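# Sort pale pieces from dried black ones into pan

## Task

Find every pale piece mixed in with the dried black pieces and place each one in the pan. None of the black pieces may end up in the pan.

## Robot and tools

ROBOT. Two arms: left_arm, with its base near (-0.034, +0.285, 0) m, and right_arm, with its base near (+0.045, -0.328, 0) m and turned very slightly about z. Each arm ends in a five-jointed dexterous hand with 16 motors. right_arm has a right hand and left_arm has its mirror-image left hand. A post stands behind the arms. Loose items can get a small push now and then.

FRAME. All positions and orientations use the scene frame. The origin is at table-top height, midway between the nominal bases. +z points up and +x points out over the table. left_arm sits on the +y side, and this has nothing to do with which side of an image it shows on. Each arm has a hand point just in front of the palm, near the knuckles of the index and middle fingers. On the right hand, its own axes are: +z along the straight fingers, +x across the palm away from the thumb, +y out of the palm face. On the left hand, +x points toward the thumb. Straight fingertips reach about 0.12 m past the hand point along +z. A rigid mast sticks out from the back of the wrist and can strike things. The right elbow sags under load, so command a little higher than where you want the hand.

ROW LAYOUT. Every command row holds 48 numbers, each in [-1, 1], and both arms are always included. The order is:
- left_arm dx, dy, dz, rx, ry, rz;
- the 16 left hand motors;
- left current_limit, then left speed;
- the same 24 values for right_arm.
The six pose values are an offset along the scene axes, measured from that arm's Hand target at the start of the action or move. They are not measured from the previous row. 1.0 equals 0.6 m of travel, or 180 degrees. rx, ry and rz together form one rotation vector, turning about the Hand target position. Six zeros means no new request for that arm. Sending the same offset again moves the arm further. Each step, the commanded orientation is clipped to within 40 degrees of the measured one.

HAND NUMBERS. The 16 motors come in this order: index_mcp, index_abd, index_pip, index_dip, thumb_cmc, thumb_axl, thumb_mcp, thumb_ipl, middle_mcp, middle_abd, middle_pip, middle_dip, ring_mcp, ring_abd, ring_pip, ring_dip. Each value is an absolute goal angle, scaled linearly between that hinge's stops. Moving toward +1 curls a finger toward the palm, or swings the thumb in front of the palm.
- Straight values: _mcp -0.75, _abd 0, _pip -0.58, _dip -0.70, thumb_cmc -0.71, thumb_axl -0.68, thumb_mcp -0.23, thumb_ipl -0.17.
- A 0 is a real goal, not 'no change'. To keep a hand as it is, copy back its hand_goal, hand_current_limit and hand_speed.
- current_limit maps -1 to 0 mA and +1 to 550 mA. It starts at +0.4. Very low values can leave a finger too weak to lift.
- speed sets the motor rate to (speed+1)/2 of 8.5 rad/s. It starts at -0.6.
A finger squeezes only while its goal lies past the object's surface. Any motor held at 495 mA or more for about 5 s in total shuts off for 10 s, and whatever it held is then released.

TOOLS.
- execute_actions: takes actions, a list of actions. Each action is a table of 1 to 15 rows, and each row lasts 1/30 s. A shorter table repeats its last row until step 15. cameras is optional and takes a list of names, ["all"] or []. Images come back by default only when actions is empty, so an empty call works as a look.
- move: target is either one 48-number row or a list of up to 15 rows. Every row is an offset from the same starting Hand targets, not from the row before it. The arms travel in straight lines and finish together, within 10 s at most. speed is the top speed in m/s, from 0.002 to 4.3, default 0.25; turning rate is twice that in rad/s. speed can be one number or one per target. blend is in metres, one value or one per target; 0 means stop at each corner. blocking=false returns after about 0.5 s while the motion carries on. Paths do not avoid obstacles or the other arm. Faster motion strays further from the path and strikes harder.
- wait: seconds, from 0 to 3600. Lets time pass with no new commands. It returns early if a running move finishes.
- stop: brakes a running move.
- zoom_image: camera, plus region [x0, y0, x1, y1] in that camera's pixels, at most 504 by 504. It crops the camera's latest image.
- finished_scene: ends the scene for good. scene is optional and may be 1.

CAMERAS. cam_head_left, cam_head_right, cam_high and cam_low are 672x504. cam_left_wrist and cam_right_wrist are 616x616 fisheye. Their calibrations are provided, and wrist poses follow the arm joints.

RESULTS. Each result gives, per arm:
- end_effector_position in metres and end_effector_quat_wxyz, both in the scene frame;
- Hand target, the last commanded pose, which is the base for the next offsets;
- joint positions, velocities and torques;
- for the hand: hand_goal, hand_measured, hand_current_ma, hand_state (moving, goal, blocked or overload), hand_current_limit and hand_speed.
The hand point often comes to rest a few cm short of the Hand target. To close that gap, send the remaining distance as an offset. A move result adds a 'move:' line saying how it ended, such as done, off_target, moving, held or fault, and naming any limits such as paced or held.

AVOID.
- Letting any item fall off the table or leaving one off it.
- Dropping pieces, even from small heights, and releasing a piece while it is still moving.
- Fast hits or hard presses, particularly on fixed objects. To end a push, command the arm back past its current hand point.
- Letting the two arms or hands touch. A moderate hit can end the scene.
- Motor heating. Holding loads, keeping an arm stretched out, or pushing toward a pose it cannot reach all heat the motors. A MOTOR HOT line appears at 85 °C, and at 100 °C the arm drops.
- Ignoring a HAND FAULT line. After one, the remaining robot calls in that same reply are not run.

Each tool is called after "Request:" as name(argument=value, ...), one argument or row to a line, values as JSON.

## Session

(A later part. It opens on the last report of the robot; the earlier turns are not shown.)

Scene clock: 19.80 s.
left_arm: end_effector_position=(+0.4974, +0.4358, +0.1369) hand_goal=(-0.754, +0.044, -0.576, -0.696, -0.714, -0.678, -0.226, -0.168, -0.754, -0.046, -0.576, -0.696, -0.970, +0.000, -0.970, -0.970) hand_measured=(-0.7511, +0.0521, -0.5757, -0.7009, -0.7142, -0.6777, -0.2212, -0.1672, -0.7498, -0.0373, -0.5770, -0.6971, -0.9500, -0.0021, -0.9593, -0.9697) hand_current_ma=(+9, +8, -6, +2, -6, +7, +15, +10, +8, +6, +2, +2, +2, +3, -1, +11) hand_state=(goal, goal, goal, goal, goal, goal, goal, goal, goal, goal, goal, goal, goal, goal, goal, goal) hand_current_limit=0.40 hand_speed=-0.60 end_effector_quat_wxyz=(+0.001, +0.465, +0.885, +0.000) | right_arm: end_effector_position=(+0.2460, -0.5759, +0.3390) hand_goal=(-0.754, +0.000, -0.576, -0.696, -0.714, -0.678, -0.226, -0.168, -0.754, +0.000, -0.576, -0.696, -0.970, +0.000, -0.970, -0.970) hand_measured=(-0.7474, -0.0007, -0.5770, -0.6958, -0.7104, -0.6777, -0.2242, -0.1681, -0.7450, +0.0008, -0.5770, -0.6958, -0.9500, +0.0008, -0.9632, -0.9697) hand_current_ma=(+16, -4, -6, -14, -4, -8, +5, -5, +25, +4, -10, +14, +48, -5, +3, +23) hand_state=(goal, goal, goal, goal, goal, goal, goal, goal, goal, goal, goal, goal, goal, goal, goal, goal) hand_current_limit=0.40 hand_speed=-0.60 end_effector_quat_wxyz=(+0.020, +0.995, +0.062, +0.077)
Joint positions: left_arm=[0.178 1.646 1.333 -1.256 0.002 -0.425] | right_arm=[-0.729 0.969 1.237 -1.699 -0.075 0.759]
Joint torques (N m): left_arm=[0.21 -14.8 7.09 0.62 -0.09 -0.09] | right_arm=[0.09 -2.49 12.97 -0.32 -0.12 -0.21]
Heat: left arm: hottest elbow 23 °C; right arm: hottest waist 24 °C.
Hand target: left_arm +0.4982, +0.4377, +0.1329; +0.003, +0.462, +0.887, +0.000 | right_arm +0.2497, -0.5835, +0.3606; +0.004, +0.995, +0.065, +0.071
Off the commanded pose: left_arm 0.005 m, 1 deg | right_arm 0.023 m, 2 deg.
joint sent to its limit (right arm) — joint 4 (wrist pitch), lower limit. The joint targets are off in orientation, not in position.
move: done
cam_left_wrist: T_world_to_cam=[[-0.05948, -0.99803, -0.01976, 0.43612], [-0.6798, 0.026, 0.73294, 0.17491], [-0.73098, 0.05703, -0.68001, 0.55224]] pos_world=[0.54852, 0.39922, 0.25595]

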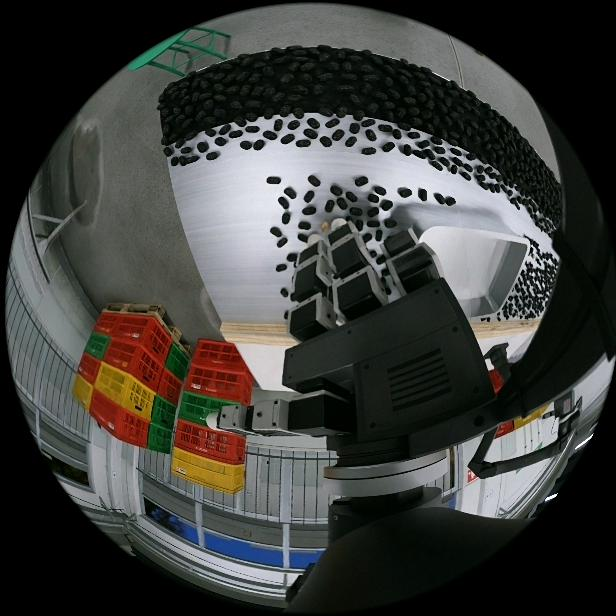

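Request:
move(
  target=[0.002,0.0025,-0.015,0,0,0, -0.754,0.04,-0.576,-0.696,-0.714,-0.678,-0.226,-0.168,-0.754,-0.05,-0.576,-0.696,-0.97,0,-0.97,-0.97,0.4,-0.6, 0,0,0,0,0,0, -0.754,0,-0.576,-0.696,-0.714,-0.678,-0.226,-0.168,-0.754,0,-0.576,-0.696,-0.97,0,-0.97,-0.97,0.4,-0.6],
  speed=0.04,
  cameras=["cam_left_wrist"],
)

Request:
zoom_image(
  camera="cam_left_wrist",
  region=[270, 170, 370, 270],
)

Scene clock: 20.80 s.
left_arm: end_effector_position=(+0.5001, +0.4363, +0.1334) hand_goal=(-0.754, +0.040, -0.576, -0.696, -0.714, -0.678, -0.226, -0.168, -0.754, -0.050, -0.576, -0.696, -0.970, +0.000, -0.970, -0.970) hand_measured=(-0.7498, +0.0447, -0.5770, -0.7047, -0.7142, -0.6767, -0.2212, -0.1672, -0.7523, -0.0446, -0.5821, -0.7060, -0.9512, -0.0021, -0.9593, -0.9684) hand_current_ma=(-2, +0, -14, -3, +1, +11, +10, +4, +12, +11, +7, +0, +2, -4, +2, +8) hand_state=(goal, goal, goal, goal, goal, goal, goal, goal, goal, goal, goal, goal, goal, goal, goal, goal) hand_current_limit=0.40 hand_speed=-0.60 end_effector_quat_wxyz=(+0.005, +0.465, +0.885, +0.003) | right_arm: end_effector_position=(+0.2460, -0.5759, +0.3390) hand_goal=(-0.754, +0.000, -0.576, -0.696, -0.714, -0.678, -0.226, -0.168, -0.754, +0.000, -0.576, -0.696, -0.970, +0.000, -0.970, -0.970) hand_measured=(-0.7474, +0.0008, -0.5770, -0.6958, -0.7117, -0.6767, -0.2232, -0.1672, -0.7462, +0.0008, -0.5757, -0.6958, -0.9500, -0.0007, -0.9632, -0.9697) hand_current_ma=(+8, -13, -8, -7, -5, +15, +3, +7, +16, -5, -3, +11, +48, -15, +9, +4) hand_state=(goal, goal, goal, goal, goal, goal, goal, goal, goal, goal, goal, goal, goal, goal, goal, goal) hand_current_limit=0.40 hand_speed=-0.60 end_effector_quat_wxyz=(+0.020, +0.995, +0.062, +0.077)
Joint positions: left_arm=[0.178 1.65 1.326 -1.235 0.002 -0.425] | right_arm=[-0.729 0.969 1.237 -1.699 -0.075 0.759]
Joint torques (N m): left_arm=[0.5 -14.21 6.83 0.68 -0.09 -0.06] | right_arm=[0.03 -2.49 12.98 -0.31 -0.12 -0.21]
Heat: left arm: hottest elbow 24 °C; right arm: hottest waist 24 °C.
Hand target: left_arm +0.4993, +0.4392, +0.1238; +0.003, +0.462, +0.887, +0.000 | right_arm +0.2497, -0.5835, +0.3606; +0.004, +0.995, +0.065, +0.071
Off the commanded pose: left_arm 0.010 m, 1 deg | right_arm 0.023 m, 2 deg.
joint sent to its limit (right arm) — joint 4 (wrist pitch), lower limit. The joint targets are off in orientation, not in position.
move: done
cam_left_wrist: T_world_to_cam=[[-0.05931, -0.99799, -0.02222, 0.43686], [-0.68745, 0.02469, 0.72582, 0.18467], [-0.72381, 0.05832, -0.68753, 0.54858]] pos_world=[0.54993, 0.39943, 0.25284]

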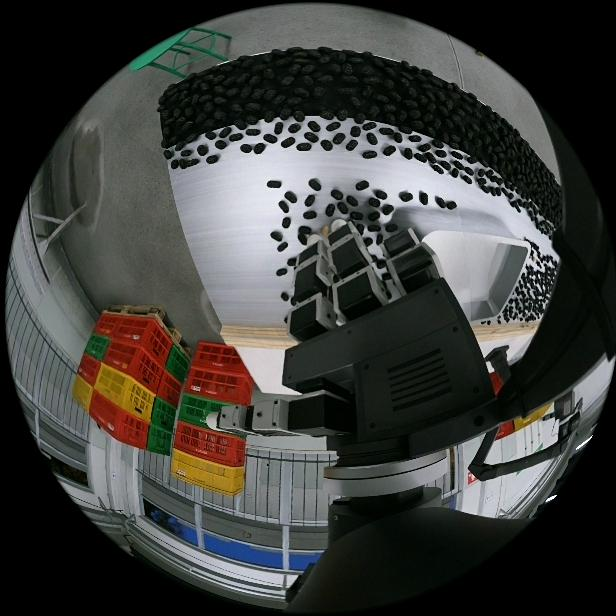

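Scaled by 5.040 from the camera's image (finer frame: 880x880).

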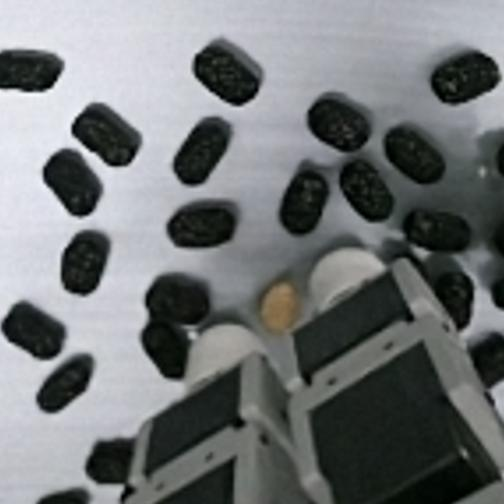

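Request:
move(
  target=[-0.003,0.0,0.010,0,0,0, -0.754,0.16,-0.576,-0.696,-0.714,-0.678,-0.226,-0.168,-0.754,-0.16,-0.576,-0.696,-0.97,0,-0.97,-0.97,0.4,-0.9, 0,0,0,0,0,0, -0.754,0,-0.576,-0.696,-0.714,-0.678,-0.226,-0.168,-0.754,0,-0.576,-0.696,-0.97,0,-0.97,-0.97,0.4,-0.6],
  speed=0.04,
  cameras=["cam_left_wrist"],
)

Request:
zoom_image(
  camera="cam_left_wrist",
  region=[270, 170, 370, 270],
)

Scene clock: 21.80 s.
left_arm: end_effector_position=(+0.5001, +0.4360, +0.1333) hand_goal=(-0.754, +0.160, -0.576, -0.696, -0.714, -0.678, -0.226, -0.168, -0.754, -0.160, -0.576, -0.696, -0.970, +0.000, -0.970, -0.970) hand_measured=(-0.7523, +0.1048, -0.5770, -0.7022, -0.7142, -0.6777, -0.2222, -0.1672, -0.7511, -0.0505, -0.5821, -0.7060, -0.9512, -0.0021, -0.9593, -0.9684) hand_current_ma=(+9, -16, -11, +1, -6, +8, +9, +1, +4, +53, -3, -5, -1, +1, +1, +12) hand_state=(goal, blocked, goal, goal, goal, goal, goal, goal, goal, blocked, goal, goal, goal, goal, goal, goal) hand_current_limit=0.40 hand_speed=-0.90 end_effector_quat_wxyz=(+0.006, +0.465, +0.885, +0.003) | right_arm: end_effector_position=(+0.2460, -0.5759, +0.3390) hand_goal=(-0.754, +0.000, -0.576, -0.696, -0.714, -0.678, -0.226, -0.168, -0.754, +0.000, -0.576, -0.696, -0.970, +0.000, -0.970, -0.970) hand_measured=(-0.7462, +0.0008, -0.5770, -0.6958, -0.7092, -0.6767, -0.2242, -0.1681, -0.7450, -0.0007, -0.5770, -0.6958, -0.9488, -0.0007, -0.9632, -0.9697) hand_current_ma=(+21, -13, +5, +0, +2, -3, +2, -9, +17, +3, -12, +1, +43, +1, +4, +2) hand_state=(goal, goal, goal, goal, goal, goal, goal, goal, goal, goal, goal, goal, goal, goal, goal, goal) hand_current_limit=0.40 hand_speed=-0.60 end_effector_quat_wxyz=(+0.020, +0.995, +0.062, +0.077)
Joint positions: left_arm=[0.178 1.65 1.326 -1.235 0.003 -0.425] | right_arm=[-0.729 0.969 1.237 -1.699 -0.075 0.759]
Joint torques (N m): left_arm=[0.56 -14.92 7.15 0.13 -0.16 -0.06] | right_arm=[0.09 -2.49 12.98 -0.31 -0.12 -0.21]
Heat: left arm: hottest elbow 24 °C; right arm: hottest waist 24 °C.
Hand target: left_arm +0.4975, +0.4392, +0.1298; +0.003, +0.462, +0.887, +0.000 | right_arm +0.2497, -0.5835, +0.3606; +0.004, +0.995, +0.065, +0.071
Off the commanded pose: left_arm 0.005 m, 1 deg | right_arm 0.023 m, 2 deg.
joint sent to its limit (right arm) — joint 4 (wrist pitch), lower limit. The joint targets are off in orientation, not in position.
move: done
cam_left_wrist: T_world_to_cam=[[-0.05934, -0.99802, -0.02075, 0.43651], [-0.68766, 0.0258, 0.72558, 0.18441], [-0.72361, 0.05733, -0.68783, 0.54894]] pos_world=[0.54993, 0.39942, 0.25283]

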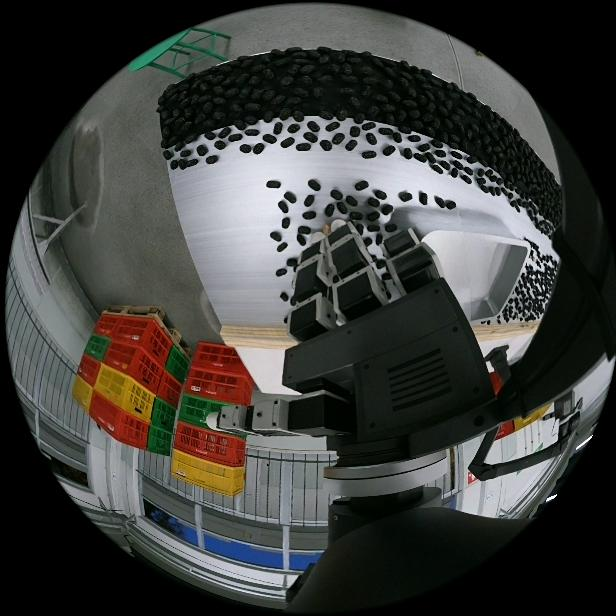

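Scaled by 5.040 from the camera's image (finer frame: 880x880).

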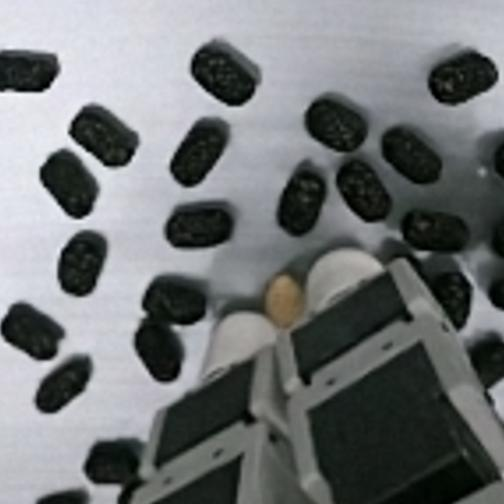

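Request:
move(
  target=[0.0,0.0,0.0,0,0,0, -0.754,0.26,-0.576,-0.696,-0.714,-0.678,-0.226,-0.168,-0.754,-0.26,-0.576,-0.696,-0.97,0,-0.97,-0.97,0.4,-0.9, 0,0,0,0,0,0, -0.754,0,-0.576,-0.696,-0.714,-0.678,-0.226,-0.168,-0.754,0,-0.576,-0.696,-0.97,0,-0.97,-0.97,0.4,-0.6],
  speed=0.04,
  cameras=["cam_left_wrist"],
)

Request:
zoom_image(
  camera="cam_left_wrist",
  region=[270, 170, 370, 270],
)

Scene clock: 22.47 s.
left_arm: end_effector_position=(+0.5001, +0.4360, +0.1333) hand_goal=(-0.754, +0.260, -0.576, -0.696, -0.714, -0.678, -0.226, -0.168, -0.754, -0.260, -0.576, -0.696, -0.970, +0.000, -0.970, -0.970) hand_measured=(-0.7511, +0.1077, -0.5782, -0.7034, -0.7142, -0.6777, -0.2212, -0.1672, -0.7511, -0.0534, -0.5821, -0.7073, -0.9512, -0.0021, -0.9593, -0.9684) hand_current_ma=(+10, -67, -11, +0, -18, -1, +3, +2, +7, +132, -1, -5, -3, +0, -2, +0) hand_state=(goal, blocked, goal, goal, goal, goal, goal, goal, goal, blocked, goal, goal, goal, goal, goal, goal) hand_current_limit=0.40 hand_speed=-0.90 end_effector_quat_wxyz=(+0.006, +0.465, +0.885, +0.003) | right_arm: end_effector_position=(+0.2460, -0.5759, +0.3390) hand_goal=(-0.754, +0.000, -0.576, -0.696, -0.714, -0.678, -0.226, -0.168, -0.754, +0.000, -0.576, -0.696, -0.970, +0.000, -0.970, -0.970) hand_measured=(-0.7474, -0.0007, -0.5770, -0.6958, -0.7104, -0.6777, -0.2242, -0.1681, -0.7450, -0.0007, -0.5770, -0.6958, -0.9500, -0.0007, -0.9632, -0.9697) hand_current_ma=(+23, -17, +5, -11, +11, -2, -2, -6, +10, +8, -18, -6, +63, -4, +1, +26) hand_state=(goal, goal, goal, goal, goal, goal, goal, goal, goal, goal, goal, goal, goal, goal, goal, goal) hand_current_limit=0.40 hand_speed=-0.60 end_effector_quat_wxyz=(+0.020, +0.995, +0.062, +0.077)
Joint positions: left_arm=[0.178 1.65 1.326 -1.235 0.003 -0.425] | right_arm=[-0.729 0.969 1.237 -1.699 -0.075 0.759]
Joint torques (N m): left_arm=[0.56 -14.92 7.15 0.14 -0.15 -0.05] | right_arm=[0.03 -2.49 12.98 -0.31 -0.12 -0.2]
Heat: left arm: hottest elbow 24 °C; right arm: hottest elbow 25 °C.
Hand target: left_arm +0.4975, +0.4392, +0.1298; +0.003, +0.462, +0.887, +0.000 | right_arm +0.2497, -0.5835, +0.3606; +0.004, +0.995, +0.065, +0.071
Off the commanded pose: left_arm 0.005 m, 1 deg | right_arm 0.023 m, 2 deg.
joint sent to its limit (right arm) — joint 4 (wrist pitch), lower limit. The joint targets are off in orientation, not in position.
move: done
cam_left_wrist: T_world_to_cam=[[-0.05934, -0.99802, -0.02075, 0.43651], [-0.68766, 0.0258, 0.72558, 0.18441], [-0.72361, 0.05733, -0.68783, 0.54894]] pos_world=[0.54993, 0.39942, 0.25283]

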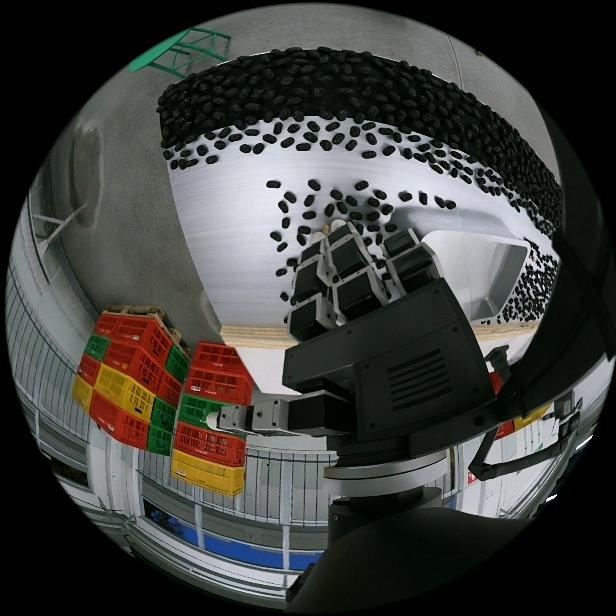

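Scaled by 5.040 from the camera's image (finer frame: 880x880).

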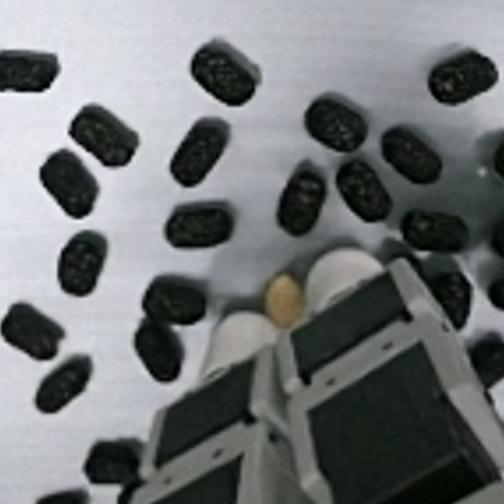

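Request:
move(
  target=[0.0,0.0,0.12,0,0,0, -0.754,0.26,-0.576,-0.696,-0.714,-0.678,-0.226,-0.168,-0.754,-0.26,-0.576,-0.696,-0.97,0,-0.97,-0.97,0.4,-0.9, 0,0,0,0,0,0, -0.754,0,-0.576,-0.696,-0.714,-0.678,-0.226,-0.168,-0.754,0,-0.576,-0.696,-0.97,0,-0.97,-0.97,0.4,-0.6],
  speed=0.06,
  cameras=["cam_left_wrist","cam_high"],
)

Request:
zoom_image(
  camera="cam_left_wrist",
  region=[270, 170, 370, 270],
)

Scene clock: 24.30 s.
left_arm: end_effector_position=(+0.4820, +0.4324, +0.1661) hand_goal=(-0.754, +0.260, -0.576, -0.696, -0.714, -0.678, -0.226, -0.168, -0.754, -0.260, -0.576, -0.696, -0.970, +0.000, -0.970, -0.970) hand_measured=(-0.7390, +0.1077, -0.5718, -0.6958, -0.7117, -0.6767, -0.2212, -0.1672, -0.7402, -0.0534, -0.5680, -0.6920, -0.9512, -0.0007, -0.9581, -0.9672) hand_current_ma=(+13, -72, -3, +3, -8, +5, +8, +8, +5, +129, -8, -2, +6, -10, +4, +4) hand_state=(goal, blocked, goal, goal, goal, goal, goal, goal, goal, blocked, goal, goal, goal, goal, goal, goal) hand_current_limit=0.40 hand_speed=-0.90 end_effector_quat_wxyz=(-0.023, +0.465, +0.885, -0.021) | right_arm: end_effector_position=(+0.2460, -0.5759, +0.3390) hand_goal=(-0.754, +0.000, -0.576, -0.696, -0.714, -0.678, -0.226, -0.168, -0.754, +0.000, -0.576, -0.696, -0.970, +0.000, -0.970, -0.970) hand_measured=(-0.7474, -0.0007, -0.5770, -0.6971, -0.7104, -0.6777, -0.2242, -0.1681, -0.7450, -0.0007, -0.5770, -0.6958, -0.9500, -0.0007, -0.9619, -0.9684) hand_current_ma=(+20, -3, +5, -7, -14, +3, -5, +2, +23, -1, -15, +8, +58, -7, +9, +31) hand_state=(goal, goal, goal, goal, goal, goal, goal, goal, goal, goal, goal, goal, goal, goal, goal, goal) hand_current_limit=0.40 hand_speed=-0.60 end_effector_quat_wxyz=(+0.020, +0.995, +0.062, +0.077)
Joint positions: left_arm=[0.178 1.624 1.396 -1.406 0.005 -0.425] | right_arm=[-0.729 0.969 1.237 -1.699 -0.075 0.759]
Joint torques (N m): left_arm=[0.5 -16.5 11.66 -0.46 -0.25 -0.06] | right_arm=[0.09 -2.49 13 -0.32 -0.12 -0.21]
Heat: left arm: hottest elbow 24 °C; right arm: hottest elbow 25 °C.
Hand target: left_arm +0.4975, +0.4392, +0.2018; +0.003, +0.462, +0.887, +0.000 | right_arm +0.2497, -0.5835, +0.3606; +0.004, +0.995, +0.065, +0.071
Off the commanded pose: left_arm 0.040 m, 4 deg | right_arm 0.023 m, 2 deg.
joint sent to its limit (right arm) — joint 4 (wrist pitch), lower limit. The joint targets are off in orientation, not in position.
move: off_target (left_arm)
cam_left_wrist: T_world_to_cam=[[-0.06001, -0.9982, -0.00088, 0.42947], [-0.63248, 0.03734, 0.77368, 0.1087], [-0.77225, 0.04698, -0.63358, 0.57756]] pos_world=[0.54055, 0.39751, 0.28221]
Images, in order (width x height): cam_high 672x504, cam_left_wrist 616x616.

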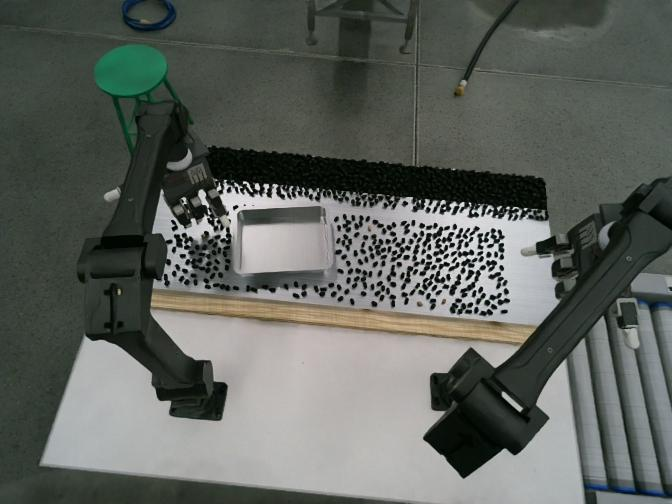

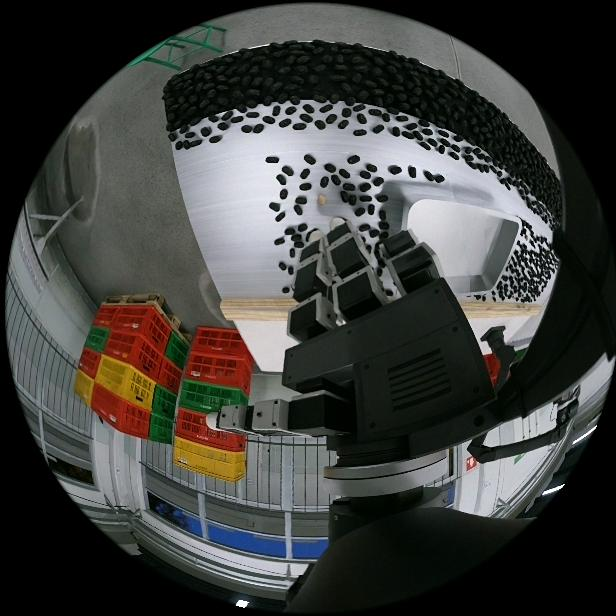

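Scaled by 5.040 from the camera's image (finer frame: 880x880).

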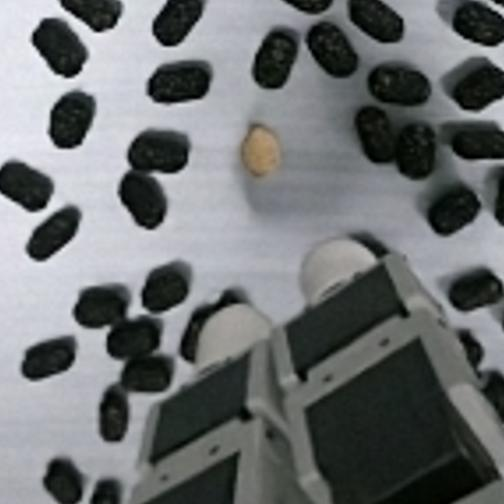

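Request:
move(
  target=[-0.0147,0.024,-0.0613,0,0,0, -0.754,0.0,-0.576,-0.696,-0.714,-0.678,-0.226,-0.168,-0.97,0.0,-0.97,-0.97,-0.754,0,-0.576,-0.696,0.4,-0.6, 0,0,0,0,0,0, -0.754,0,-0.576,-0.696,-0.714,-0.678,-0.226,-0.168,-0.754,0,-0.576,-0.696,-0.97,0,-0.97,-0.97,0.4,-0.6],
  speed=0.1,
)

Request:
move(
  target=[0,0,0,0,0,0, -0.754,0.236,-0.576,-0.696,-0.714,-0.678,-0.226,-0.168,-0.97,0.0,-0.97,-0.97,-0.754,-0.236,-0.576,-0.696,0.4,-0.6, 0,0,0,0,0,0, -0.754,0,-0.576,-0.696,-0.714,-0.678,-0.226,-0.168,-0.754,0,-0.576,-0.696,-0.97,0,-0.97,-0.97,0.4,-0.6],
  speed=0.1,
  cameras=["cam_left_wrist","cam_high"],
)

Request:
zoom_image(
  camera="cam_left_wrist",
  region=[250, 130, 400, 280],
)

Scene clock: 26.13 s.
left_arm: end_effector_position=(+0.4873, +0.4495, +0.1595) hand_goal=(-0.754, +0.000, -0.576, -0.696, -0.714, -0.678, -0.226, -0.168, -0.970, +0.000, -0.970, -0.970, -0.754, +0.000, -0.576, -0.696) hand_measured=(-0.7462, -0.0007, -0.5718, -0.6958, -0.7117, -0.6777, -0.2212, -0.1681, -0.9573, +0.0023, -0.9606, -0.9672, -0.7462, -0.0021, -0.5744, -0.6996) hand_current_ma=(+13, -3, -4, +8, -13, +6, +7, +6, +8, +7, +7, -12, +0, +2, +0, +7) hand_state=(goal, goal, goal, goal, goal, goal, goal, goal, goal, goal, goal, goal, goal, goal, goal, goal) hand_current_limit=0.40 hand_speed=-0.60 end_effector_quat_wxyz=(-0.005, +0.459, +0.889, -0.007) | right_arm: end_effector_position=(+0.2460, -0.5759, +0.3390) hand_goal=(-0.754, +0.000, -0.576, -0.696, -0.714, -0.678, -0.226, -0.168, -0.754, +0.000, -0.576, -0.696, -0.970, +0.000, -0.970, -0.970) hand_measured=(-0.7474, -0.0007, -0.5770, -0.6958, -0.7104, -0.6777, -0.2242, -0.1681, -0.7450, -0.0007, -0.5770, -0.6971, -0.9500, -0.0007, -0.9632, -0.9697) hand_current_ma=(+38, +3, -29, -8, -3, -2, -1, -4, +25, -9, -9, +9, +59, +1, +10, +3) hand_state=(goal, goal, goal, goal, goal, goal, goal, goal, goal, goal, goal, goal, goal, goal, goal, goal) hand_current_limit=0.40 hand_speed=-0.60 end_effector_quat_wxyz=(+0.020, +0.995, +0.062, +0.077)
Joint positions: left_arm=[0.209 1.624 1.371 -1.334 0.005 -0.409] | right_arm=[-0.729 0.969 1.237 -1.699 -0.075 0.759]
Joint torques (N m): left_arm=[0.67 -15.79 7.31 0.58 -0.25 0.14] | right_arm=[0.03 -2.55 13 -0.31 -0.12 -0.21]
Heat: left arm: hottest elbow 25 °C; right arm: hottest elbow 25 °C.
Hand target: left_arm +0.4887, +0.4536, +0.1649; +0.003, +0.462, +0.887, +0.000 | right_arm +0.2497, -0.5835, +0.3606; +0.004, +0.995, +0.065, +0.071
Off the commanded pose: left_arm 0.007 m, 1 deg | right_arm 0.023 m, 2 deg.
joint sent to its limit (right arm) — joint 4 (wrist pitch), lower limit. The joint targets are off in orientation, not in position.
move: done

Scene clock: 26.63 s.
left_arm: end_effector_position=(+0.4873, +0.4495, +0.1595) hand_goal=(-0.754, +0.236, -0.576, -0.696, -0.714, -0.678, -0.226, -0.168, -0.970, +0.000, -0.970, -0.970, -0.754, -0.236, -0.576, -0.696) hand_measured=(-0.7462, +0.2308, -0.5731, -0.6958, -0.7117, -0.6777, -0.2212, -0.1681, -0.9585, +0.0023, -0.9606, -0.9672, -0.7438, -0.2278, -0.5757, -0.7009) hand_current_ma=(+10, -6, -10, +5, -8, +3, +5, +1, +16, +11, +3, +0, -3, -5, +7, -4) hand_state=(goal, goal, goal, goal, goal, goal, goal, goal, goal, goal, goal, goal, goal, goal, goal, goal) hand_current_limit=0.40 hand_speed=-0.60 end_effector_quat_wxyz=(-0.005, +0.459, +0.888, -0.007) | right_arm: end_effector_position=(+0.2460, -0.5759, +0.3390) hand_goal=(-0.754, +0.000, -0.576, -0.696, -0.714, -0.678, -0.226, -0.168, -0.754, +0.000, -0.576, -0.696, -0.970, +0.000, -0.970, -0.970) hand_measured=(-0.7474, -0.0007, -0.5770, -0.6971, -0.7104, -0.6777, -0.2242, -0.1681, -0.7450, +0.0008, -0.5770, -0.6958, -0.9500, +0.0008, -0.9619, -0.9697) hand_current_ma=(+17, -11, -2, -13, +1, -10, +6, +6, +25, -3, -10, +3, +63, -21, +9, +5) hand_state=(goal, goal, goal, goal, goal, goal, goal, goal, goal, goal, goal, goal, goal, goal, goal, goal) hand_current_limit=0.40 hand_speed=-0.60 end_effector_quat_wxyz=(+0.020, +0.995, +0.062, +0.077)
Joint positions: left_arm=[0.209 1.624 1.371 -1.334 0.005 -0.409] | right_arm=[-0.729 0.969 1.237 -1.699 -0.075 0.759]
Joint torques (N m): left_arm=[0.79 -15.85 7.32 0.58 -0.25 0.13] | right_arm=[0.03 -2.49 13 -0.31 -0.12 -0.21]
Heat: left arm: hottest elbow 25 °C; right arm: hottest elbow 25 °C.
Hand target: left_arm +0.4887, +0.4536, +0.1649; +0.003, +0.462, +0.887, +0.000 | right_arm +0.2497, -0.5835, +0.3606; +0.004, +0.995, +0.065, +0.071
Off the commanded pose: left_arm 0.007 m, 1 deg | right_arm 0.023 m, 2 deg.
joint sent to its limit (right arm) — joint 4 (wrist pitch), lower limit. The joint targets are off in orientation, not in position.
move: done
cam_left_wrist: T_world_to_cam=[[-0.04488, -0.99892, -0.01184, 0.44162], [-0.66742, 0.02116, 0.74438, 0.14547], [-0.74333, 0.04131, -0.66765, 0.57053]] pos_world=[0.541, 0.4145, 0.27786]
Images, in order (width x height): cam_high 672x504, cam_left_wrist 616x616.

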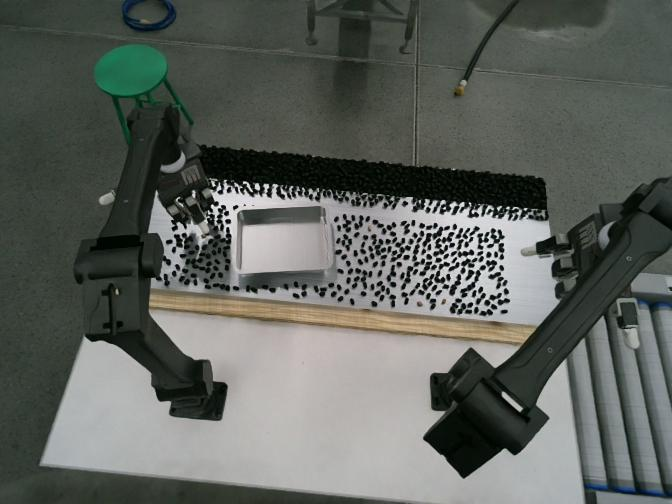

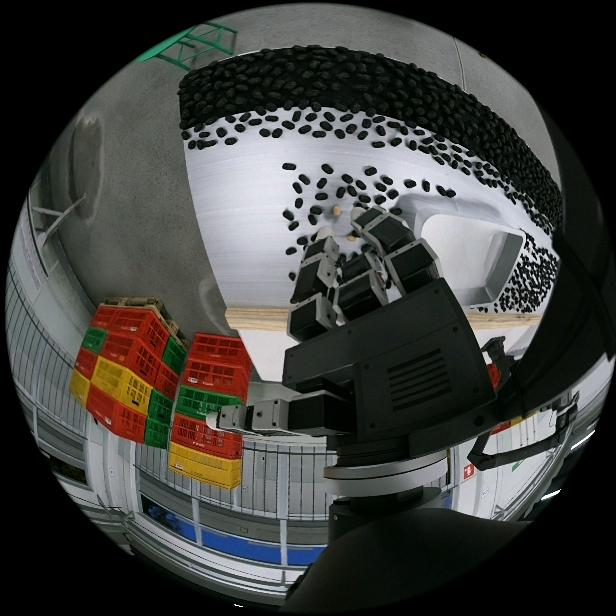

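Scaled by 3.360 from the camera's image (finer frame: 880x880).

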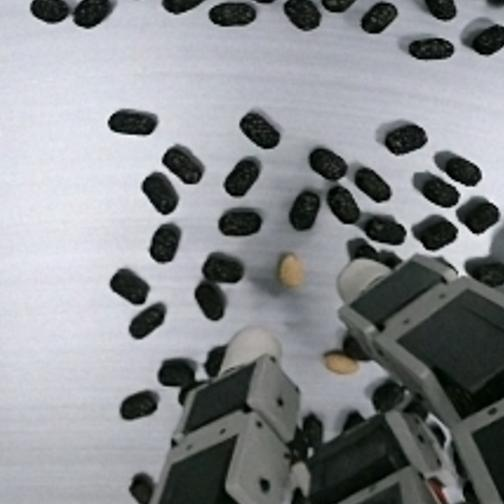

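Request:
move(
  target=[0.0047,0.0017,-0.03,0,0,0, -0.754,0.29,-0.576,-0.696,-0.714,-0.678,-0.226,-0.168,-0.97,0.0,-0.97,-0.97,-0.754,-0.29,-0.576,-0.696,0.4,-0.6, 0,0,0,0,0,0, -0.754,0,-0.576,-0.696,-0.714,-0.678,-0.226,-0.168,-0.754,0,-0.576,-0.696,-0.97,0,-0.97,-0.97,0.4,-0.6],
  speed=0.06,
  cameras=["cam_left_wrist"],
)

Request:
zoom_image(
  camera="cam_left_wrist",
  region=[290, 170, 390, 270],
)

Scene clock: 27.80 s.
left_arm: end_effector_position=(+0.4903, +0.4501, +0.1511) hand_goal=(-0.754, +0.290, -0.576, -0.696, -0.714, -0.678, -0.226, -0.168, -0.970, +0.000, -0.970, -0.970, -0.754, -0.290, -0.576, -0.696) hand_measured=(-0.7474, +0.2762, -0.5718, -0.6958, -0.7117, -0.6777, -0.2212, -0.1681, -0.9561, +0.0023, -0.9593, -0.9659, -0.7450, -0.2732, -0.5757, -0.7009) hand_current_ma=(+11, +4, -8, -3, -3, +13, +14, +2, +15, +12, +8, +1, -7, -4, +2, +0) hand_state=(goal, goal, goal, goal, goal, goal, goal, goal, goal, goal, goal, goal, goal, goal, goal, goal) hand_current_limit=0.40 hand_speed=-0.60 end_effector_quat_wxyz=(+0.002, +0.459, +0.888, -0.001) | right_arm: end_effector_position=(+0.2460, -0.5759, +0.3390) hand_goal=(-0.754, +0.000, -0.576, -0.696, -0.714, -0.678, -0.226, -0.168, -0.754, +0.000, -0.576, -0.696, -0.970, +0.000, -0.970, -0.970) hand_measured=(-0.7462, +0.0008, -0.5770, -0.6958, -0.7092, -0.6777, -0.2242, -0.1672, -0.7450, +0.0008, -0.5770, -0.6958, -0.9512, -0.0007, -0.9619, -0.9697) hand_current_ma=(+14, -1, +1, +0, +8, -11, +0, +2, +5, +5, -17, +11, +49, +0, +10, +5) hand_state=(goal, goal, goal, goal, goal, goal, goal, goal, goal, goal, goal, goal, goal, goal, goal, goal) hand_current_limit=0.40 hand_speed=-0.60 end_effector_quat_wxyz=(+0.020, +0.995, +0.062, +0.077)
Joint positions: left_arm=[0.209 1.626 1.348 -1.29 0.005 -0.408] | right_arm=[-0.729 0.969 1.237 -1.699 -0.075 0.759]
Joint torques (N m): left_arm=[0.73 -14.45 7.23 0.65 -0.24 0.12] | right_arm=[0.03 -2.43 12.98 -0.31 -0.12 -0.21]
Heat: left arm: hottest elbow 25 °C; right arm: hottest elbow 26 °C.
Hand target: left_arm +0.4916, +0.4547, +0.1470; +0.003, +0.462, +0.887, +0.000 | right_arm +0.2497, -0.5835, +0.3606; +0.004, +0.995, +0.065, +0.071
Off the commanded pose: left_arm 0.006 m, 0 deg | right_arm 0.023 m, 2 deg.
joint sent to its limit (right arm) — joint 4 (wrist pitch), lower limit. The joint targets are off in orientation, not in position.
move: done
cam_left_wrist: T_world_to_cam=[[-0.04542, -0.99883, -0.01651, 0.44319], [-0.68066, 0.01885, 0.73236, 0.16306], [-0.73119, 0.0445, -0.68072, 0.56168]] pos_world=[0.54182, 0.41461, 0.27024]

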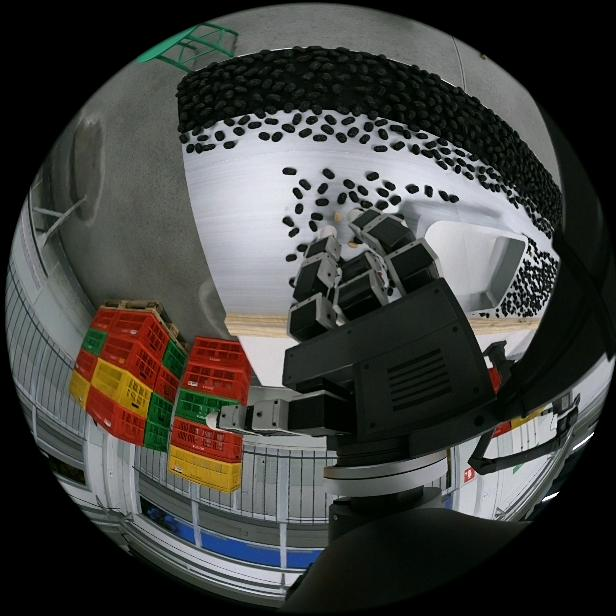

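Scaled by 5.040 from the camera's image (finer frame: 880x880).

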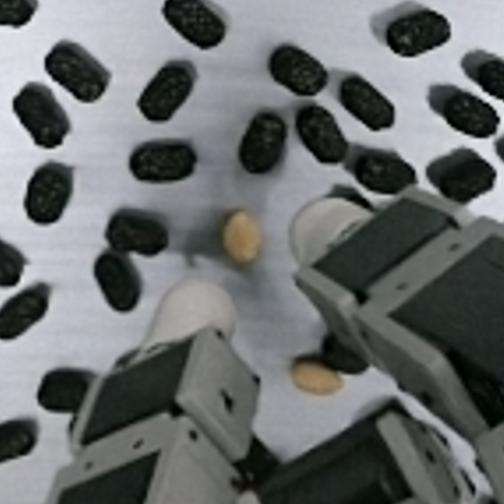

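Request:
move(
  target=[-0.0033,0.0055,-0.0175,0,0,0, -0.754,0.29,-0.576,-0.696,-0.714,-0.678,-0.226,-0.168,-0.97,0.0,-0.97,-0.97,-0.754,-0.29,-0.576,-0.696,0.4,-0.6, 0,0,0,0,0,0, -0.754,0,-0.576,-0.696,-0.714,-0.678,-0.226,-0.168,-0.754,0,-0.576,-0.696,-0.97,0,-0.97,-0.97,0.4,-0.6],
  speed=0.06,
  cameras=["cam_left_wrist"],
)

Request:
zoom_image(
  camera="cam_left_wrist",
  region=[290, 170, 390, 270],
)

Scene clock: 28.70 s.
left_arm: end_effector_position=(+0.4884, +0.4524, +0.1396) hand_goal=(-0.754, +0.290, -0.576, -0.696, -0.714, -0.678, -0.226, -0.168, -0.970, +0.000, -0.970, -0.970, -0.754, -0.290, -0.576, -0.696) hand_measured=(-0.7462, +0.2777, -0.5731, -0.6958, -0.7117, -0.6767, -0.2212, -0.1681, -0.9573, +0.0023, -0.9606, -0.9672, -0.7450, -0.2761, -0.5757, -0.7009) hand_current_ma=(+7, +2, -9, -3, -2, -3, +12, +2, +12, +15, +3, -6, +0, -10, -6, +5) hand_state=(goal, goal, goal, goal, goal, goal, goal, goal, goal, goal, goal, goal, goal, goal, goal, goal) hand_current_limit=0.40 hand_speed=-0.60 end_effector_quat_wxyz=(+0.002, +0.460, +0.888, -0.002) | right_arm: end_effector_position=(+0.2460, -0.5759, +0.3390) hand_goal=(-0.754, +0.000, -0.576, -0.696, -0.714, -0.678, -0.226, -0.168, -0.754, +0.000, -0.576, -0.696, -0.970, +0.000, -0.970, -0.970) hand_measured=(-0.7474, +0.0008, -0.5770, -0.6958, -0.7104, -0.6777, -0.2242, -0.1681, -0.7462, +0.0008, -0.5770, -0.6958, -0.9500, -0.0007, -0.9632, -0.9697) hand_current_ma=(+6, -11, +14, -11, +5, -10, -2, +1, +23, -6, -18, +10, +52, +14, +4, +15) hand_state=(goal, goal, goal, goal, goal, goal, goal, goal, goal, goal, goal, goal, goal, goal, goal, goal) hand_current_limit=0.40 hand_speed=-0.60 end_effector_quat_wxyz=(+0.020, +0.995, +0.062, +0.077)
Joint positions: left_arm=[0.215 1.632 1.324 -1.263 0.005 -0.401] | right_arm=[-0.729 0.969 1.237 -1.699 -0.075 0.759]
Joint torques (N m): left_arm=[1.03 -14.68 7.19 0.65 -0.24 0.13] | right_arm=[0.03 -2.43 12.98 -0.32 -0.12 -0.21]
Heat: left arm: hottest elbow 25 °C; right arm: hottest elbow 26 °C.
Hand target: left_arm +0.4895, +0.4580, +0.1365; +0.003, +0.462, +0.887, +0.000 | right_arm +0.2497, -0.5835, +0.3606; +0.004, +0.995, +0.065, +0.071
Off the commanded pose: left_arm 0.007 m, 0 deg | right_arm 0.023 m, 2 deg.
joint sent to its limit (right arm) — joint 4 (wrist pitch), lower limit. The joint targets are off in orientation, not in position.
move: done
cam_left_wrist: T_world_to_cam=[[-0.04699, -0.99877, -0.01595, 0.4459], [-0.67928, 0.02024, 0.7336, 0.16863], [-0.73237, 0.0453, -0.6794, 0.55247]] pos_world=[0.54012, 0.41691, 0.25875]

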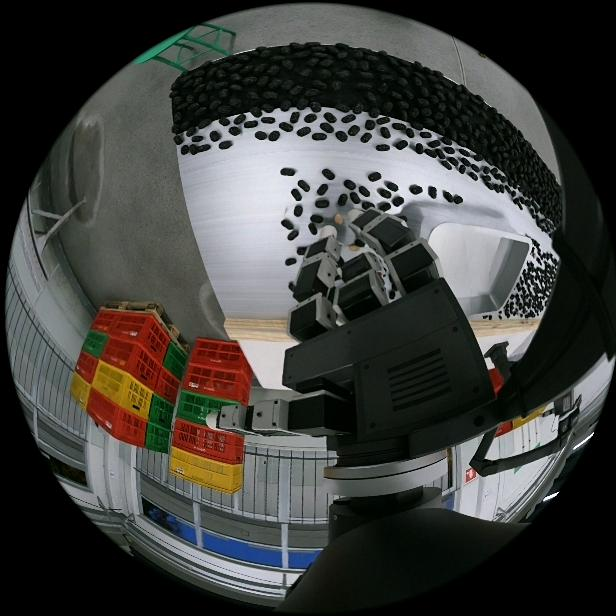

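Scaled by 5.040 from the camera's image (finer frame: 880x880).

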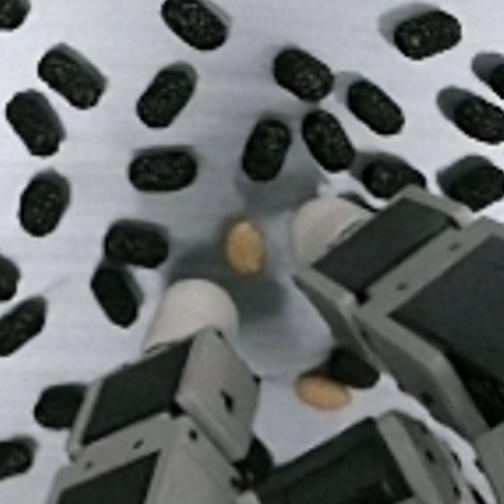

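Request:
move(
  target=[-0.001,0.003,-0.0125,0,0,0, -0.754,0.29,-0.576,-0.696,-0.714,-0.678,-0.226,-0.168,-0.97,0.0,-0.97,-0.97,-0.754,-0.29,-0.576,-0.696,0.4,-0.6, 0,0,0,0,0,0, -0.754,0,-0.576,-0.696,-0.714,-0.678,-0.226,-0.168,-0.754,0,-0.576,-0.696,-0.97,0,-0.97,-0.97,0.4,-0.6],
  speed=0.04,
  cameras=["cam_left_wrist"],
)

Request:
zoom_image(
  camera="cam_left_wrist",
  region=[290, 170, 390, 270],
)

Scene clock: 29.60 s.
left_arm: end_effector_position=(+0.4882, +0.4544, +0.1329) hand_goal=(-0.754, +0.290, -0.576, -0.696, -0.714, -0.678, -0.226, -0.168, -0.970, +0.000, -0.970, -0.970, -0.754, -0.290, -0.576, -0.696) hand_measured=(-0.7474, +0.2762, -0.5718, -0.6958, -0.7117, -0.6767, -0.2203, -0.1681, -0.9561, +0.0008, -0.9606, -0.9659, -0.7450, -0.2732, -0.5770, -0.7009) hand_current_ma=(+1, +1, -8, -4, -9, +1, +10, +7, +9, +7, +6, -5, +3, +3, +4, -2) hand_state=(goal, goal, goal, goal, goal, goal, goal, goal, goal, goal, goal, goal, goal, goal, goal, goal) hand_current_limit=0.40 hand_speed=-0.60 end_effector_quat_wxyz=(+0.002, +0.460, +0.888, -0.001) | right_arm: end_effector_position=(+0.2460, -0.5759, +0.3390) hand_goal=(-0.754, +0.000, -0.576, -0.696, -0.714, -0.678, -0.226, -0.168, -0.754, +0.000, -0.576, -0.696, -0.970, +0.000, -0.970, -0.970) hand_measured=(-0.7462, -0.0007, -0.5770, -0.6958, -0.7104, -0.6767, -0.2242, -0.1681, -0.7462, -0.0007, -0.5770, -0.6958, -0.9500, +0.0008, -0.9632, -0.9697) hand_current_ma=(+14, -13, +14, +2, -5, -18, -11, +17, +30, -5, -9, +7, +58, +5, +0, +3) hand_state=(goal, goal, goal, goal, goal, goal, goal, goal, goal, goal, goal, goal, goal, goal, goal, goal) hand_current_limit=0.40 hand_speed=-0.60 end_effector_quat_wxyz=(+0.020, +0.995, +0.062, +0.077)
Joint positions: left_arm=[0.219 1.637 1.312 -1.244 0.005 -0.397] | right_arm=[-0.729 0.969 1.237 -1.699 -0.075 0.759]
Joint torques (N m): left_arm=[0.97 -14.56 6.99 0.57 -0.23 0.13] | right_arm=[0.09 -2.49 12.96 -0.31 -0.12 -0.21]
Heat: left arm: hottest elbow 25 °C; right arm: hottest elbow 26 °C.
Hand target: left_arm +0.4889, +0.4599, +0.1290; +0.003, +0.461, +0.887, +0.000 | right_arm +0.2497, -0.5835, +0.3606; +0.004, +0.995, +0.065, +0.071
Off the commanded pose: left_arm 0.007 m, 0 deg | right_arm 0.023 m, 2 deg.
joint sent to its limit (right arm) — joint 4 (wrist pitch), lower limit. The joint targets are off in orientation, not in position.
move: done
cam_left_wrist: T_world_to_cam=[[-0.04691, -0.99877, -0.01637, 0.44773], [-0.68033, 0.01994, 0.73263, 0.17418], [-0.7314, 0.0455, -0.68042, 0.54719]] pos_world=[0.53972, 0.41881, 0.25205]

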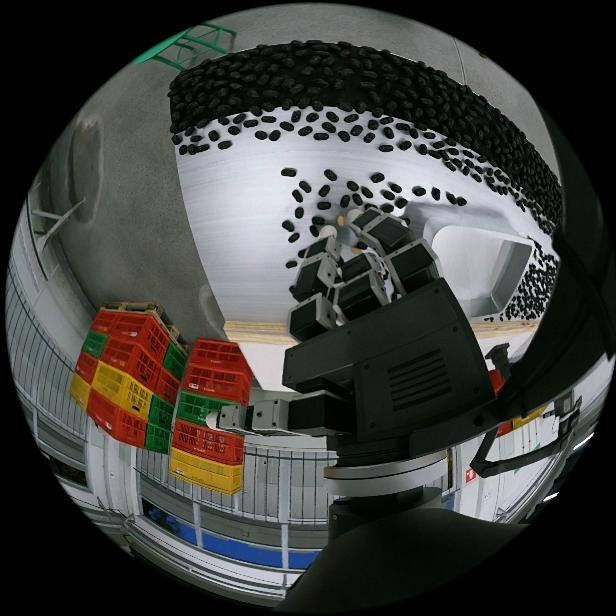

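Scaled by 5.040 from the camera's image (finer frame: 880x880).

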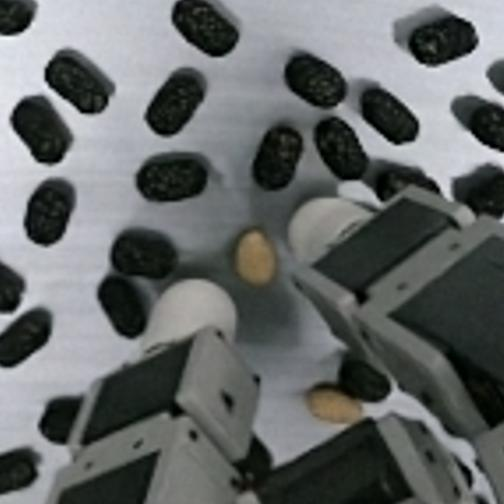

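Request:
move(
  target=[0,0,-0.007,0,0,0, -0.754,0.29,-0.576,-0.696,-0.714,-0.678,-0.226,-0.168,-0.97,0.0,-0.97,-0.97,-0.754,-0.29,-0.576,-0.696,0.4,-0.6, 0,0,0,0,0,0, -0.754,0,-0.576,-0.696,-0.714,-0.678,-0.226,-0.168,-0.754,0,-0.576,-0.696,-0.97,0,-0.97,-0.97,0.4,-0.6],
  speed=0.04,
)

Request:
move(
  target=[0,0,0,0,0,0, -0.754,0.38,-0.576,-0.696,-0.714,-0.678,-0.226,-0.168,-0.97,0.0,-0.97,-0.97,-0.754,-0.38,-0.576,-0.696,0.4,-0.9, 0,0,0,0,0,0, -0.754,0,-0.576,-0.696,-0.714,-0.678,-0.226,-0.168,-0.754,0,-0.576,-0.696,-0.97,0,-0.97,-0.97,0.4,-0.6],
  speed=0.04,
  cameras=["cam_left_wrist"],
)

Request:
zoom_image(
  camera="cam_left_wrist",
  region=[290, 170, 390, 270],
)

Scene clock: 30.37 s.
left_arm: end_effector_position=(+0.4884, +0.4544, +0.1297) hand_goal=(-0.754, +0.290, -0.576, -0.696, -0.714, -0.678, -0.226, -0.168, -0.970, +0.000, -0.970, -0.970, -0.754, -0.290, -0.576, -0.696) hand_measured=(-0.7474, +0.2762, -0.5718, -0.6945, -0.7104, -0.6777, -0.2212, -0.1681, -0.9573, +0.0023, -0.9606, -0.9646, -0.7450, -0.2747, -0.5770, -0.7009) hand_current_ma=(+11, -7, -1, +3, -2, +3, +11, +14, +14, +8, +1, +4, -4, -1, -2, -1) hand_state=(goal, goal, goal, goal, goal, goal, goal, goal, goal, goal, goal, goal, goal, goal, goal, goal) hand_current_limit=0.40 hand_speed=-0.60 end_effector_quat_wxyz=(+0.003, +0.460, +0.888, -0.001) | right_arm: end_effector_position=(+0.2460, -0.5759, +0.3390) hand_goal=(-0.754, +0.000, -0.576, -0.696, -0.714, -0.678, -0.226, -0.168, -0.754, +0.000, -0.576, -0.696, -0.970, +0.000, -0.970, -0.970) hand_measured=(-0.7474, -0.0007, -0.5770, -0.6958, -0.7104, -0.6767, -0.2242, -0.1681, -0.7450, -0.0007, -0.5757, -0.6958, -0.9500, +0.0008, -0.9619, -0.9697) hand_current_ma=(+30, -17, -2, -2, -6, +4, -7, +16, +27, -10, -6, +7, +54, +4, +11, -1) hand_state=(goal, goal, goal, goal, goal, goal, goal, goal, goal, goal, goal, goal, goal, goal, goal, goal) hand_current_limit=0.40 hand_speed=-0.60 end_effector_quat_wxyz=(+0.020, +0.995, +0.062, +0.077)
Joint positions: left_arm=[0.219 1.64 1.305 -1.233 0.005 -0.396] | right_arm=[-0.729 0.969 1.237 -1.699 -0.075 0.759]
Joint torques (N m): left_arm=[0.91 -14.33 6.99 0.59 -0.23 0.13] | right_arm=[0.09 -2.49 13 -0.32 -0.12 -0.21]
Heat: left arm: hottest elbow 25 °C; right arm: hottest elbow 26 °C.
Hand target: left_arm +0.4889, +0.4599, +0.1248; +0.003, +0.462, +0.887, +0.000 | right_arm +0.2497, -0.5835, +0.3606; +0.004, +0.995, +0.065, +0.071
Off the commanded pose: left_arm 0.007 m, 0 deg | right_arm 0.023 m, 2 deg.
joint sent to its limit (right arm) — joint 4 (wrist pitch), lower limit. The joint targets are off in orientation, not in position.
move: done

Scene clock: 30.87 s.
left_arm: end_effector_position=(+0.4885, +0.4544, +0.1297) hand_goal=(-0.754, +0.380, -0.576, -0.696, -0.714, -0.678, -0.226, -0.168, -0.970, +0.000, -0.970, -0.970, -0.754, -0.380, -0.576, -0.696) hand_measured=(-0.7474, +0.3612, -0.5718, -0.6958, -0.7117, -0.6777, -0.2212, -0.1681, -0.9573, +0.0023, -0.9606, -0.9659, -0.7450, -0.3567, -0.5757, -0.6996) hand_current_ma=(+6, -2, -4, -4, -5, +12, +10, +9, +13, +8, +1, -10, -7, -3, +4, +5) hand_state=(goal, goal, goal, goal, goal, goal, goal, goal, goal, goal, goal, goal, goal, blocked, goal, goal) hand_current_limit=0.40 hand_speed=-0.90 end_effector_quat_wxyz=(+0.003, +0.460, +0.888, -0.001) | right_arm: end_effector_position=(+0.2460, -0.5759, +0.3390) hand_goal=(-0.754, +0.000, -0.576, -0.696, -0.714, -0.678, -0.226, -0.168, -0.754, +0.000, -0.576, -0.696, -0.970, +0.000, -0.970, -0.970) hand_measured=(-0.7474, +0.0008, -0.5770, -0.6958, -0.7092, -0.6767, -0.2242, -0.1672, -0.7462, -0.0007, -0.5757, -0.6971, -0.9500, +0.0008, -0.9632, -0.9697) hand_current_ma=(+14, -12, -4, -16, +9, -3, -2, +4, +15, -23, -8, +14, +54, -11, +7, +11) hand_state=(goal, goal, goal, goal, goal, goal, goal, goal, goal, goal, goal, goal, goal, goal, goal, goal) hand_current_limit=0.40 hand_speed=-0.60 end_effector_quat_wxyz=(+0.020, +0.995, +0.062, +0.077)
Joint positions: left_arm=[0.219 1.64 1.305 -1.233 0.005 -0.396] | right_arm=[-0.729 0.969 1.237 -1.699 -0.075 0.759]
Joint torques (N m): left_arm=[0.91 -14.45 7.02 0.64 -0.24 0.12] | right_arm=[0.03 -2.49 12.98 -0.31 -0.13 -0.2]
Heat: left arm: hottest elbow 25 °C; right arm: hottest elbow 26 °C.
Hand target: left_arm +0.4890, +0.4599, +0.1249; +0.003, +0.462, +0.887, +0.000 | right_arm +0.2497, -0.5835, +0.3606; +0.004, +0.995, +0.065, +0.071
Off the commanded pose: left_arm 0.007 m, 0 deg | right_arm 0.023 m, 2 deg.
joint sent to its limit (right arm) — joint 4 (wrist pitch), lower limit. The joint targets are off in orientation, not in position.
move: done
cam_left_wrist: T_world_to_cam=[[-0.04731, -0.99874, -0.01703, 0.44805], [-0.68198, 0.01984, 0.7311, 0.17777], [-0.72984, 0.04621, -0.68206, 0.54435]] pos_world=[0.53972, 0.41881, 0.24894]

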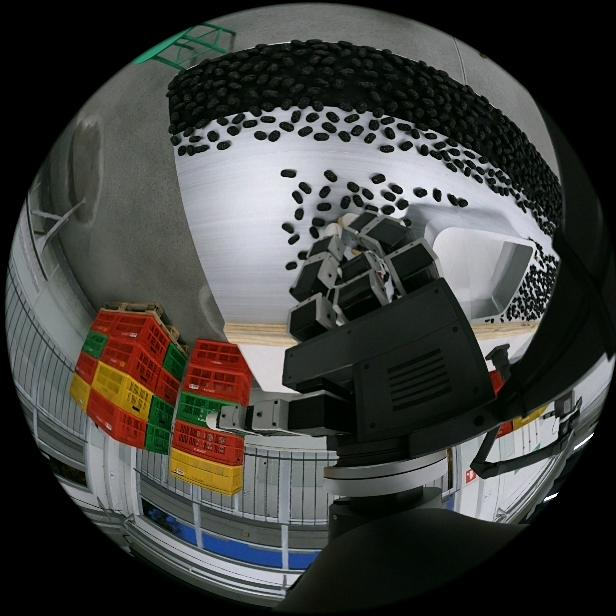

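Scaled by 5.040 from the camera's image (finer frame: 880x880).

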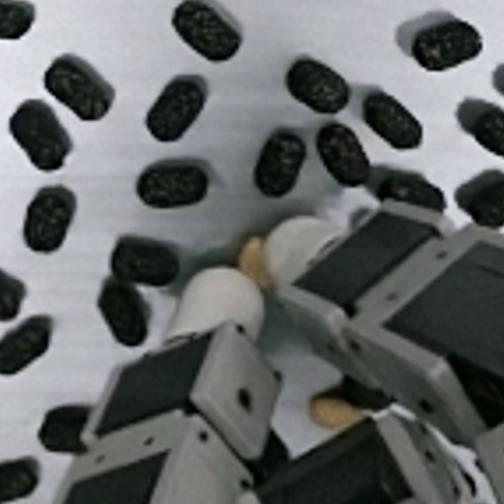

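Request:
move(
  target=[0,0,0,0,0,0, -0.754,0.28,-0.576,-0.696,-0.714,-0.678,-0.226,-0.168,-0.97,0.0,-0.97,-0.97,-0.754,-0.28,-0.576,-0.696,0.4,-0.8, 0,0,0,0,0,0, -0.754,0,-0.576,-0.696,-0.714,-0.678,-0.226,-0.168,-0.754,0,-0.576,-0.696,-0.97,0,-0.97,-0.97,0.4,-0.6],
  speed=0.04,
  cameras=["cam_left_wrist"],
)

Request:
zoom_image(
  camera="cam_left_wrist",
  region=[310, 190, 370, 250],
)

Scene clock: 35.13 s.
left_arm: end_effector_position=(+0.4885, +0.4544, +0.1297) hand_goal=(-0.754, +0.280, -0.576, -0.696, -0.714, -0.678, -0.226, -0.168, -0.970, +0.000, -0.970, -0.970, -0.754, -0.280, -0.576, -0.696) hand_measured=(-0.7462, +0.2821, -0.5731, -0.6958, -0.7117, -0.6777, -0.2212, -0.1672, -0.9573, +0.0023, -0.9606, -0.9659, -0.7450, -0.2820, -0.5757, -0.7009) hand_current_ma=(+6, -6, -10, -2, -4, -4, +16, +0, +9, +4, +0, -1, -5, +1, +1, +13) hand_state=(goal, goal, goal, goal, goal, goal, goal, goal, goal, goal, goal, goal, goal, goal, goal, goal) hand_current_limit=0.40 hand_speed=-0.80 end_effector_quat_wxyz=(+0.003, +0.460, +0.888, -0.001) | right_arm: end_effector_position=(+0.2460, -0.5759, +0.3390) hand_goal=(-0.754, +0.000, -0.576, -0.696, -0.714, -0.678, -0.226, -0.168, -0.754, +0.000, -0.576, -0.696, -0.970, +0.000, -0.970, -0.970) hand_measured=(-0.7462, -0.0007, -0.5770, -0.6971, -0.7104, -0.6777, -0.2242, -0.1672, -0.7462, -0.0007, -0.5770, -0.6958, -0.9500, -0.0007, -0.9619, -0.9697) hand_current_ma=(+11, +2, -3, -11, -4, +2, +3, +1, +25, +16, -5, +7, +55, -2, +12, +10) hand_state=(goal, goal, goal, goal, goal, goal, goal, goal, goal, goal, goal, goal, goal, goal, goal, goal) hand_current_limit=0.40 hand_speed=-0.60 end_effector_quat_wxyz=(+0.020, +0.995, +0.062, +0.077)
Joint positions: left_arm=[0.219 1.64 1.305 -1.233 0.005 -0.396] | right_arm=[-0.729 0.969 1.237 -1.699 -0.075 0.759]
Joint torques (N m): left_arm=[0.97 -14.45 7.04 0.65 -0.23 0.13] | right_arm=[0.03 -2.49 13 -0.31 -0.12 -0.2]
Heat: left arm: hottest elbow 25 °C; right arm: hottest elbow 27 °C.
Hand target: left_arm +0.4890, +0.4599, +0.1249; +0.003, +0.462, +0.887, +0.000 | right_arm +0.2497, -0.5835, +0.3606; +0.004, +0.995, +0.065, +0.071
Off the commanded pose: left_arm 0.007 m, 0 deg | right_arm 0.023 m, 2 deg.
joint sent to its limit (right arm) — joint 4 (wrist pitch), lower limit. The joint targets are off in orientation, not in position.
move: done
cam_left_wrist: T_world_to_cam=[[-0.04731, -0.99874, -0.01703, 0.44805], [-0.68198, 0.01984, 0.7311, 0.17777], [-0.72984, 0.04621, -0.68206, 0.54435]] pos_world=[0.53972, 0.41881, 0.24894]

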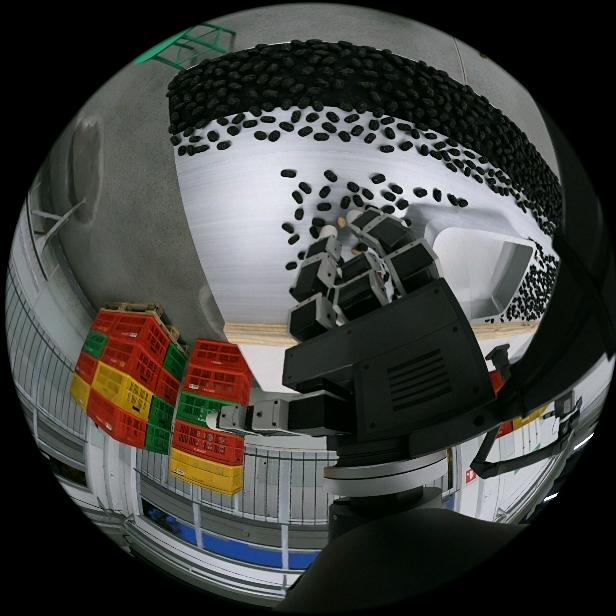

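Scaled by 8.400 from the camera's image (finer frame: 880x880).

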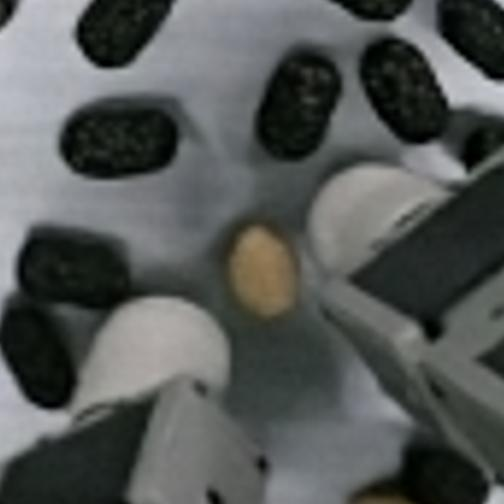

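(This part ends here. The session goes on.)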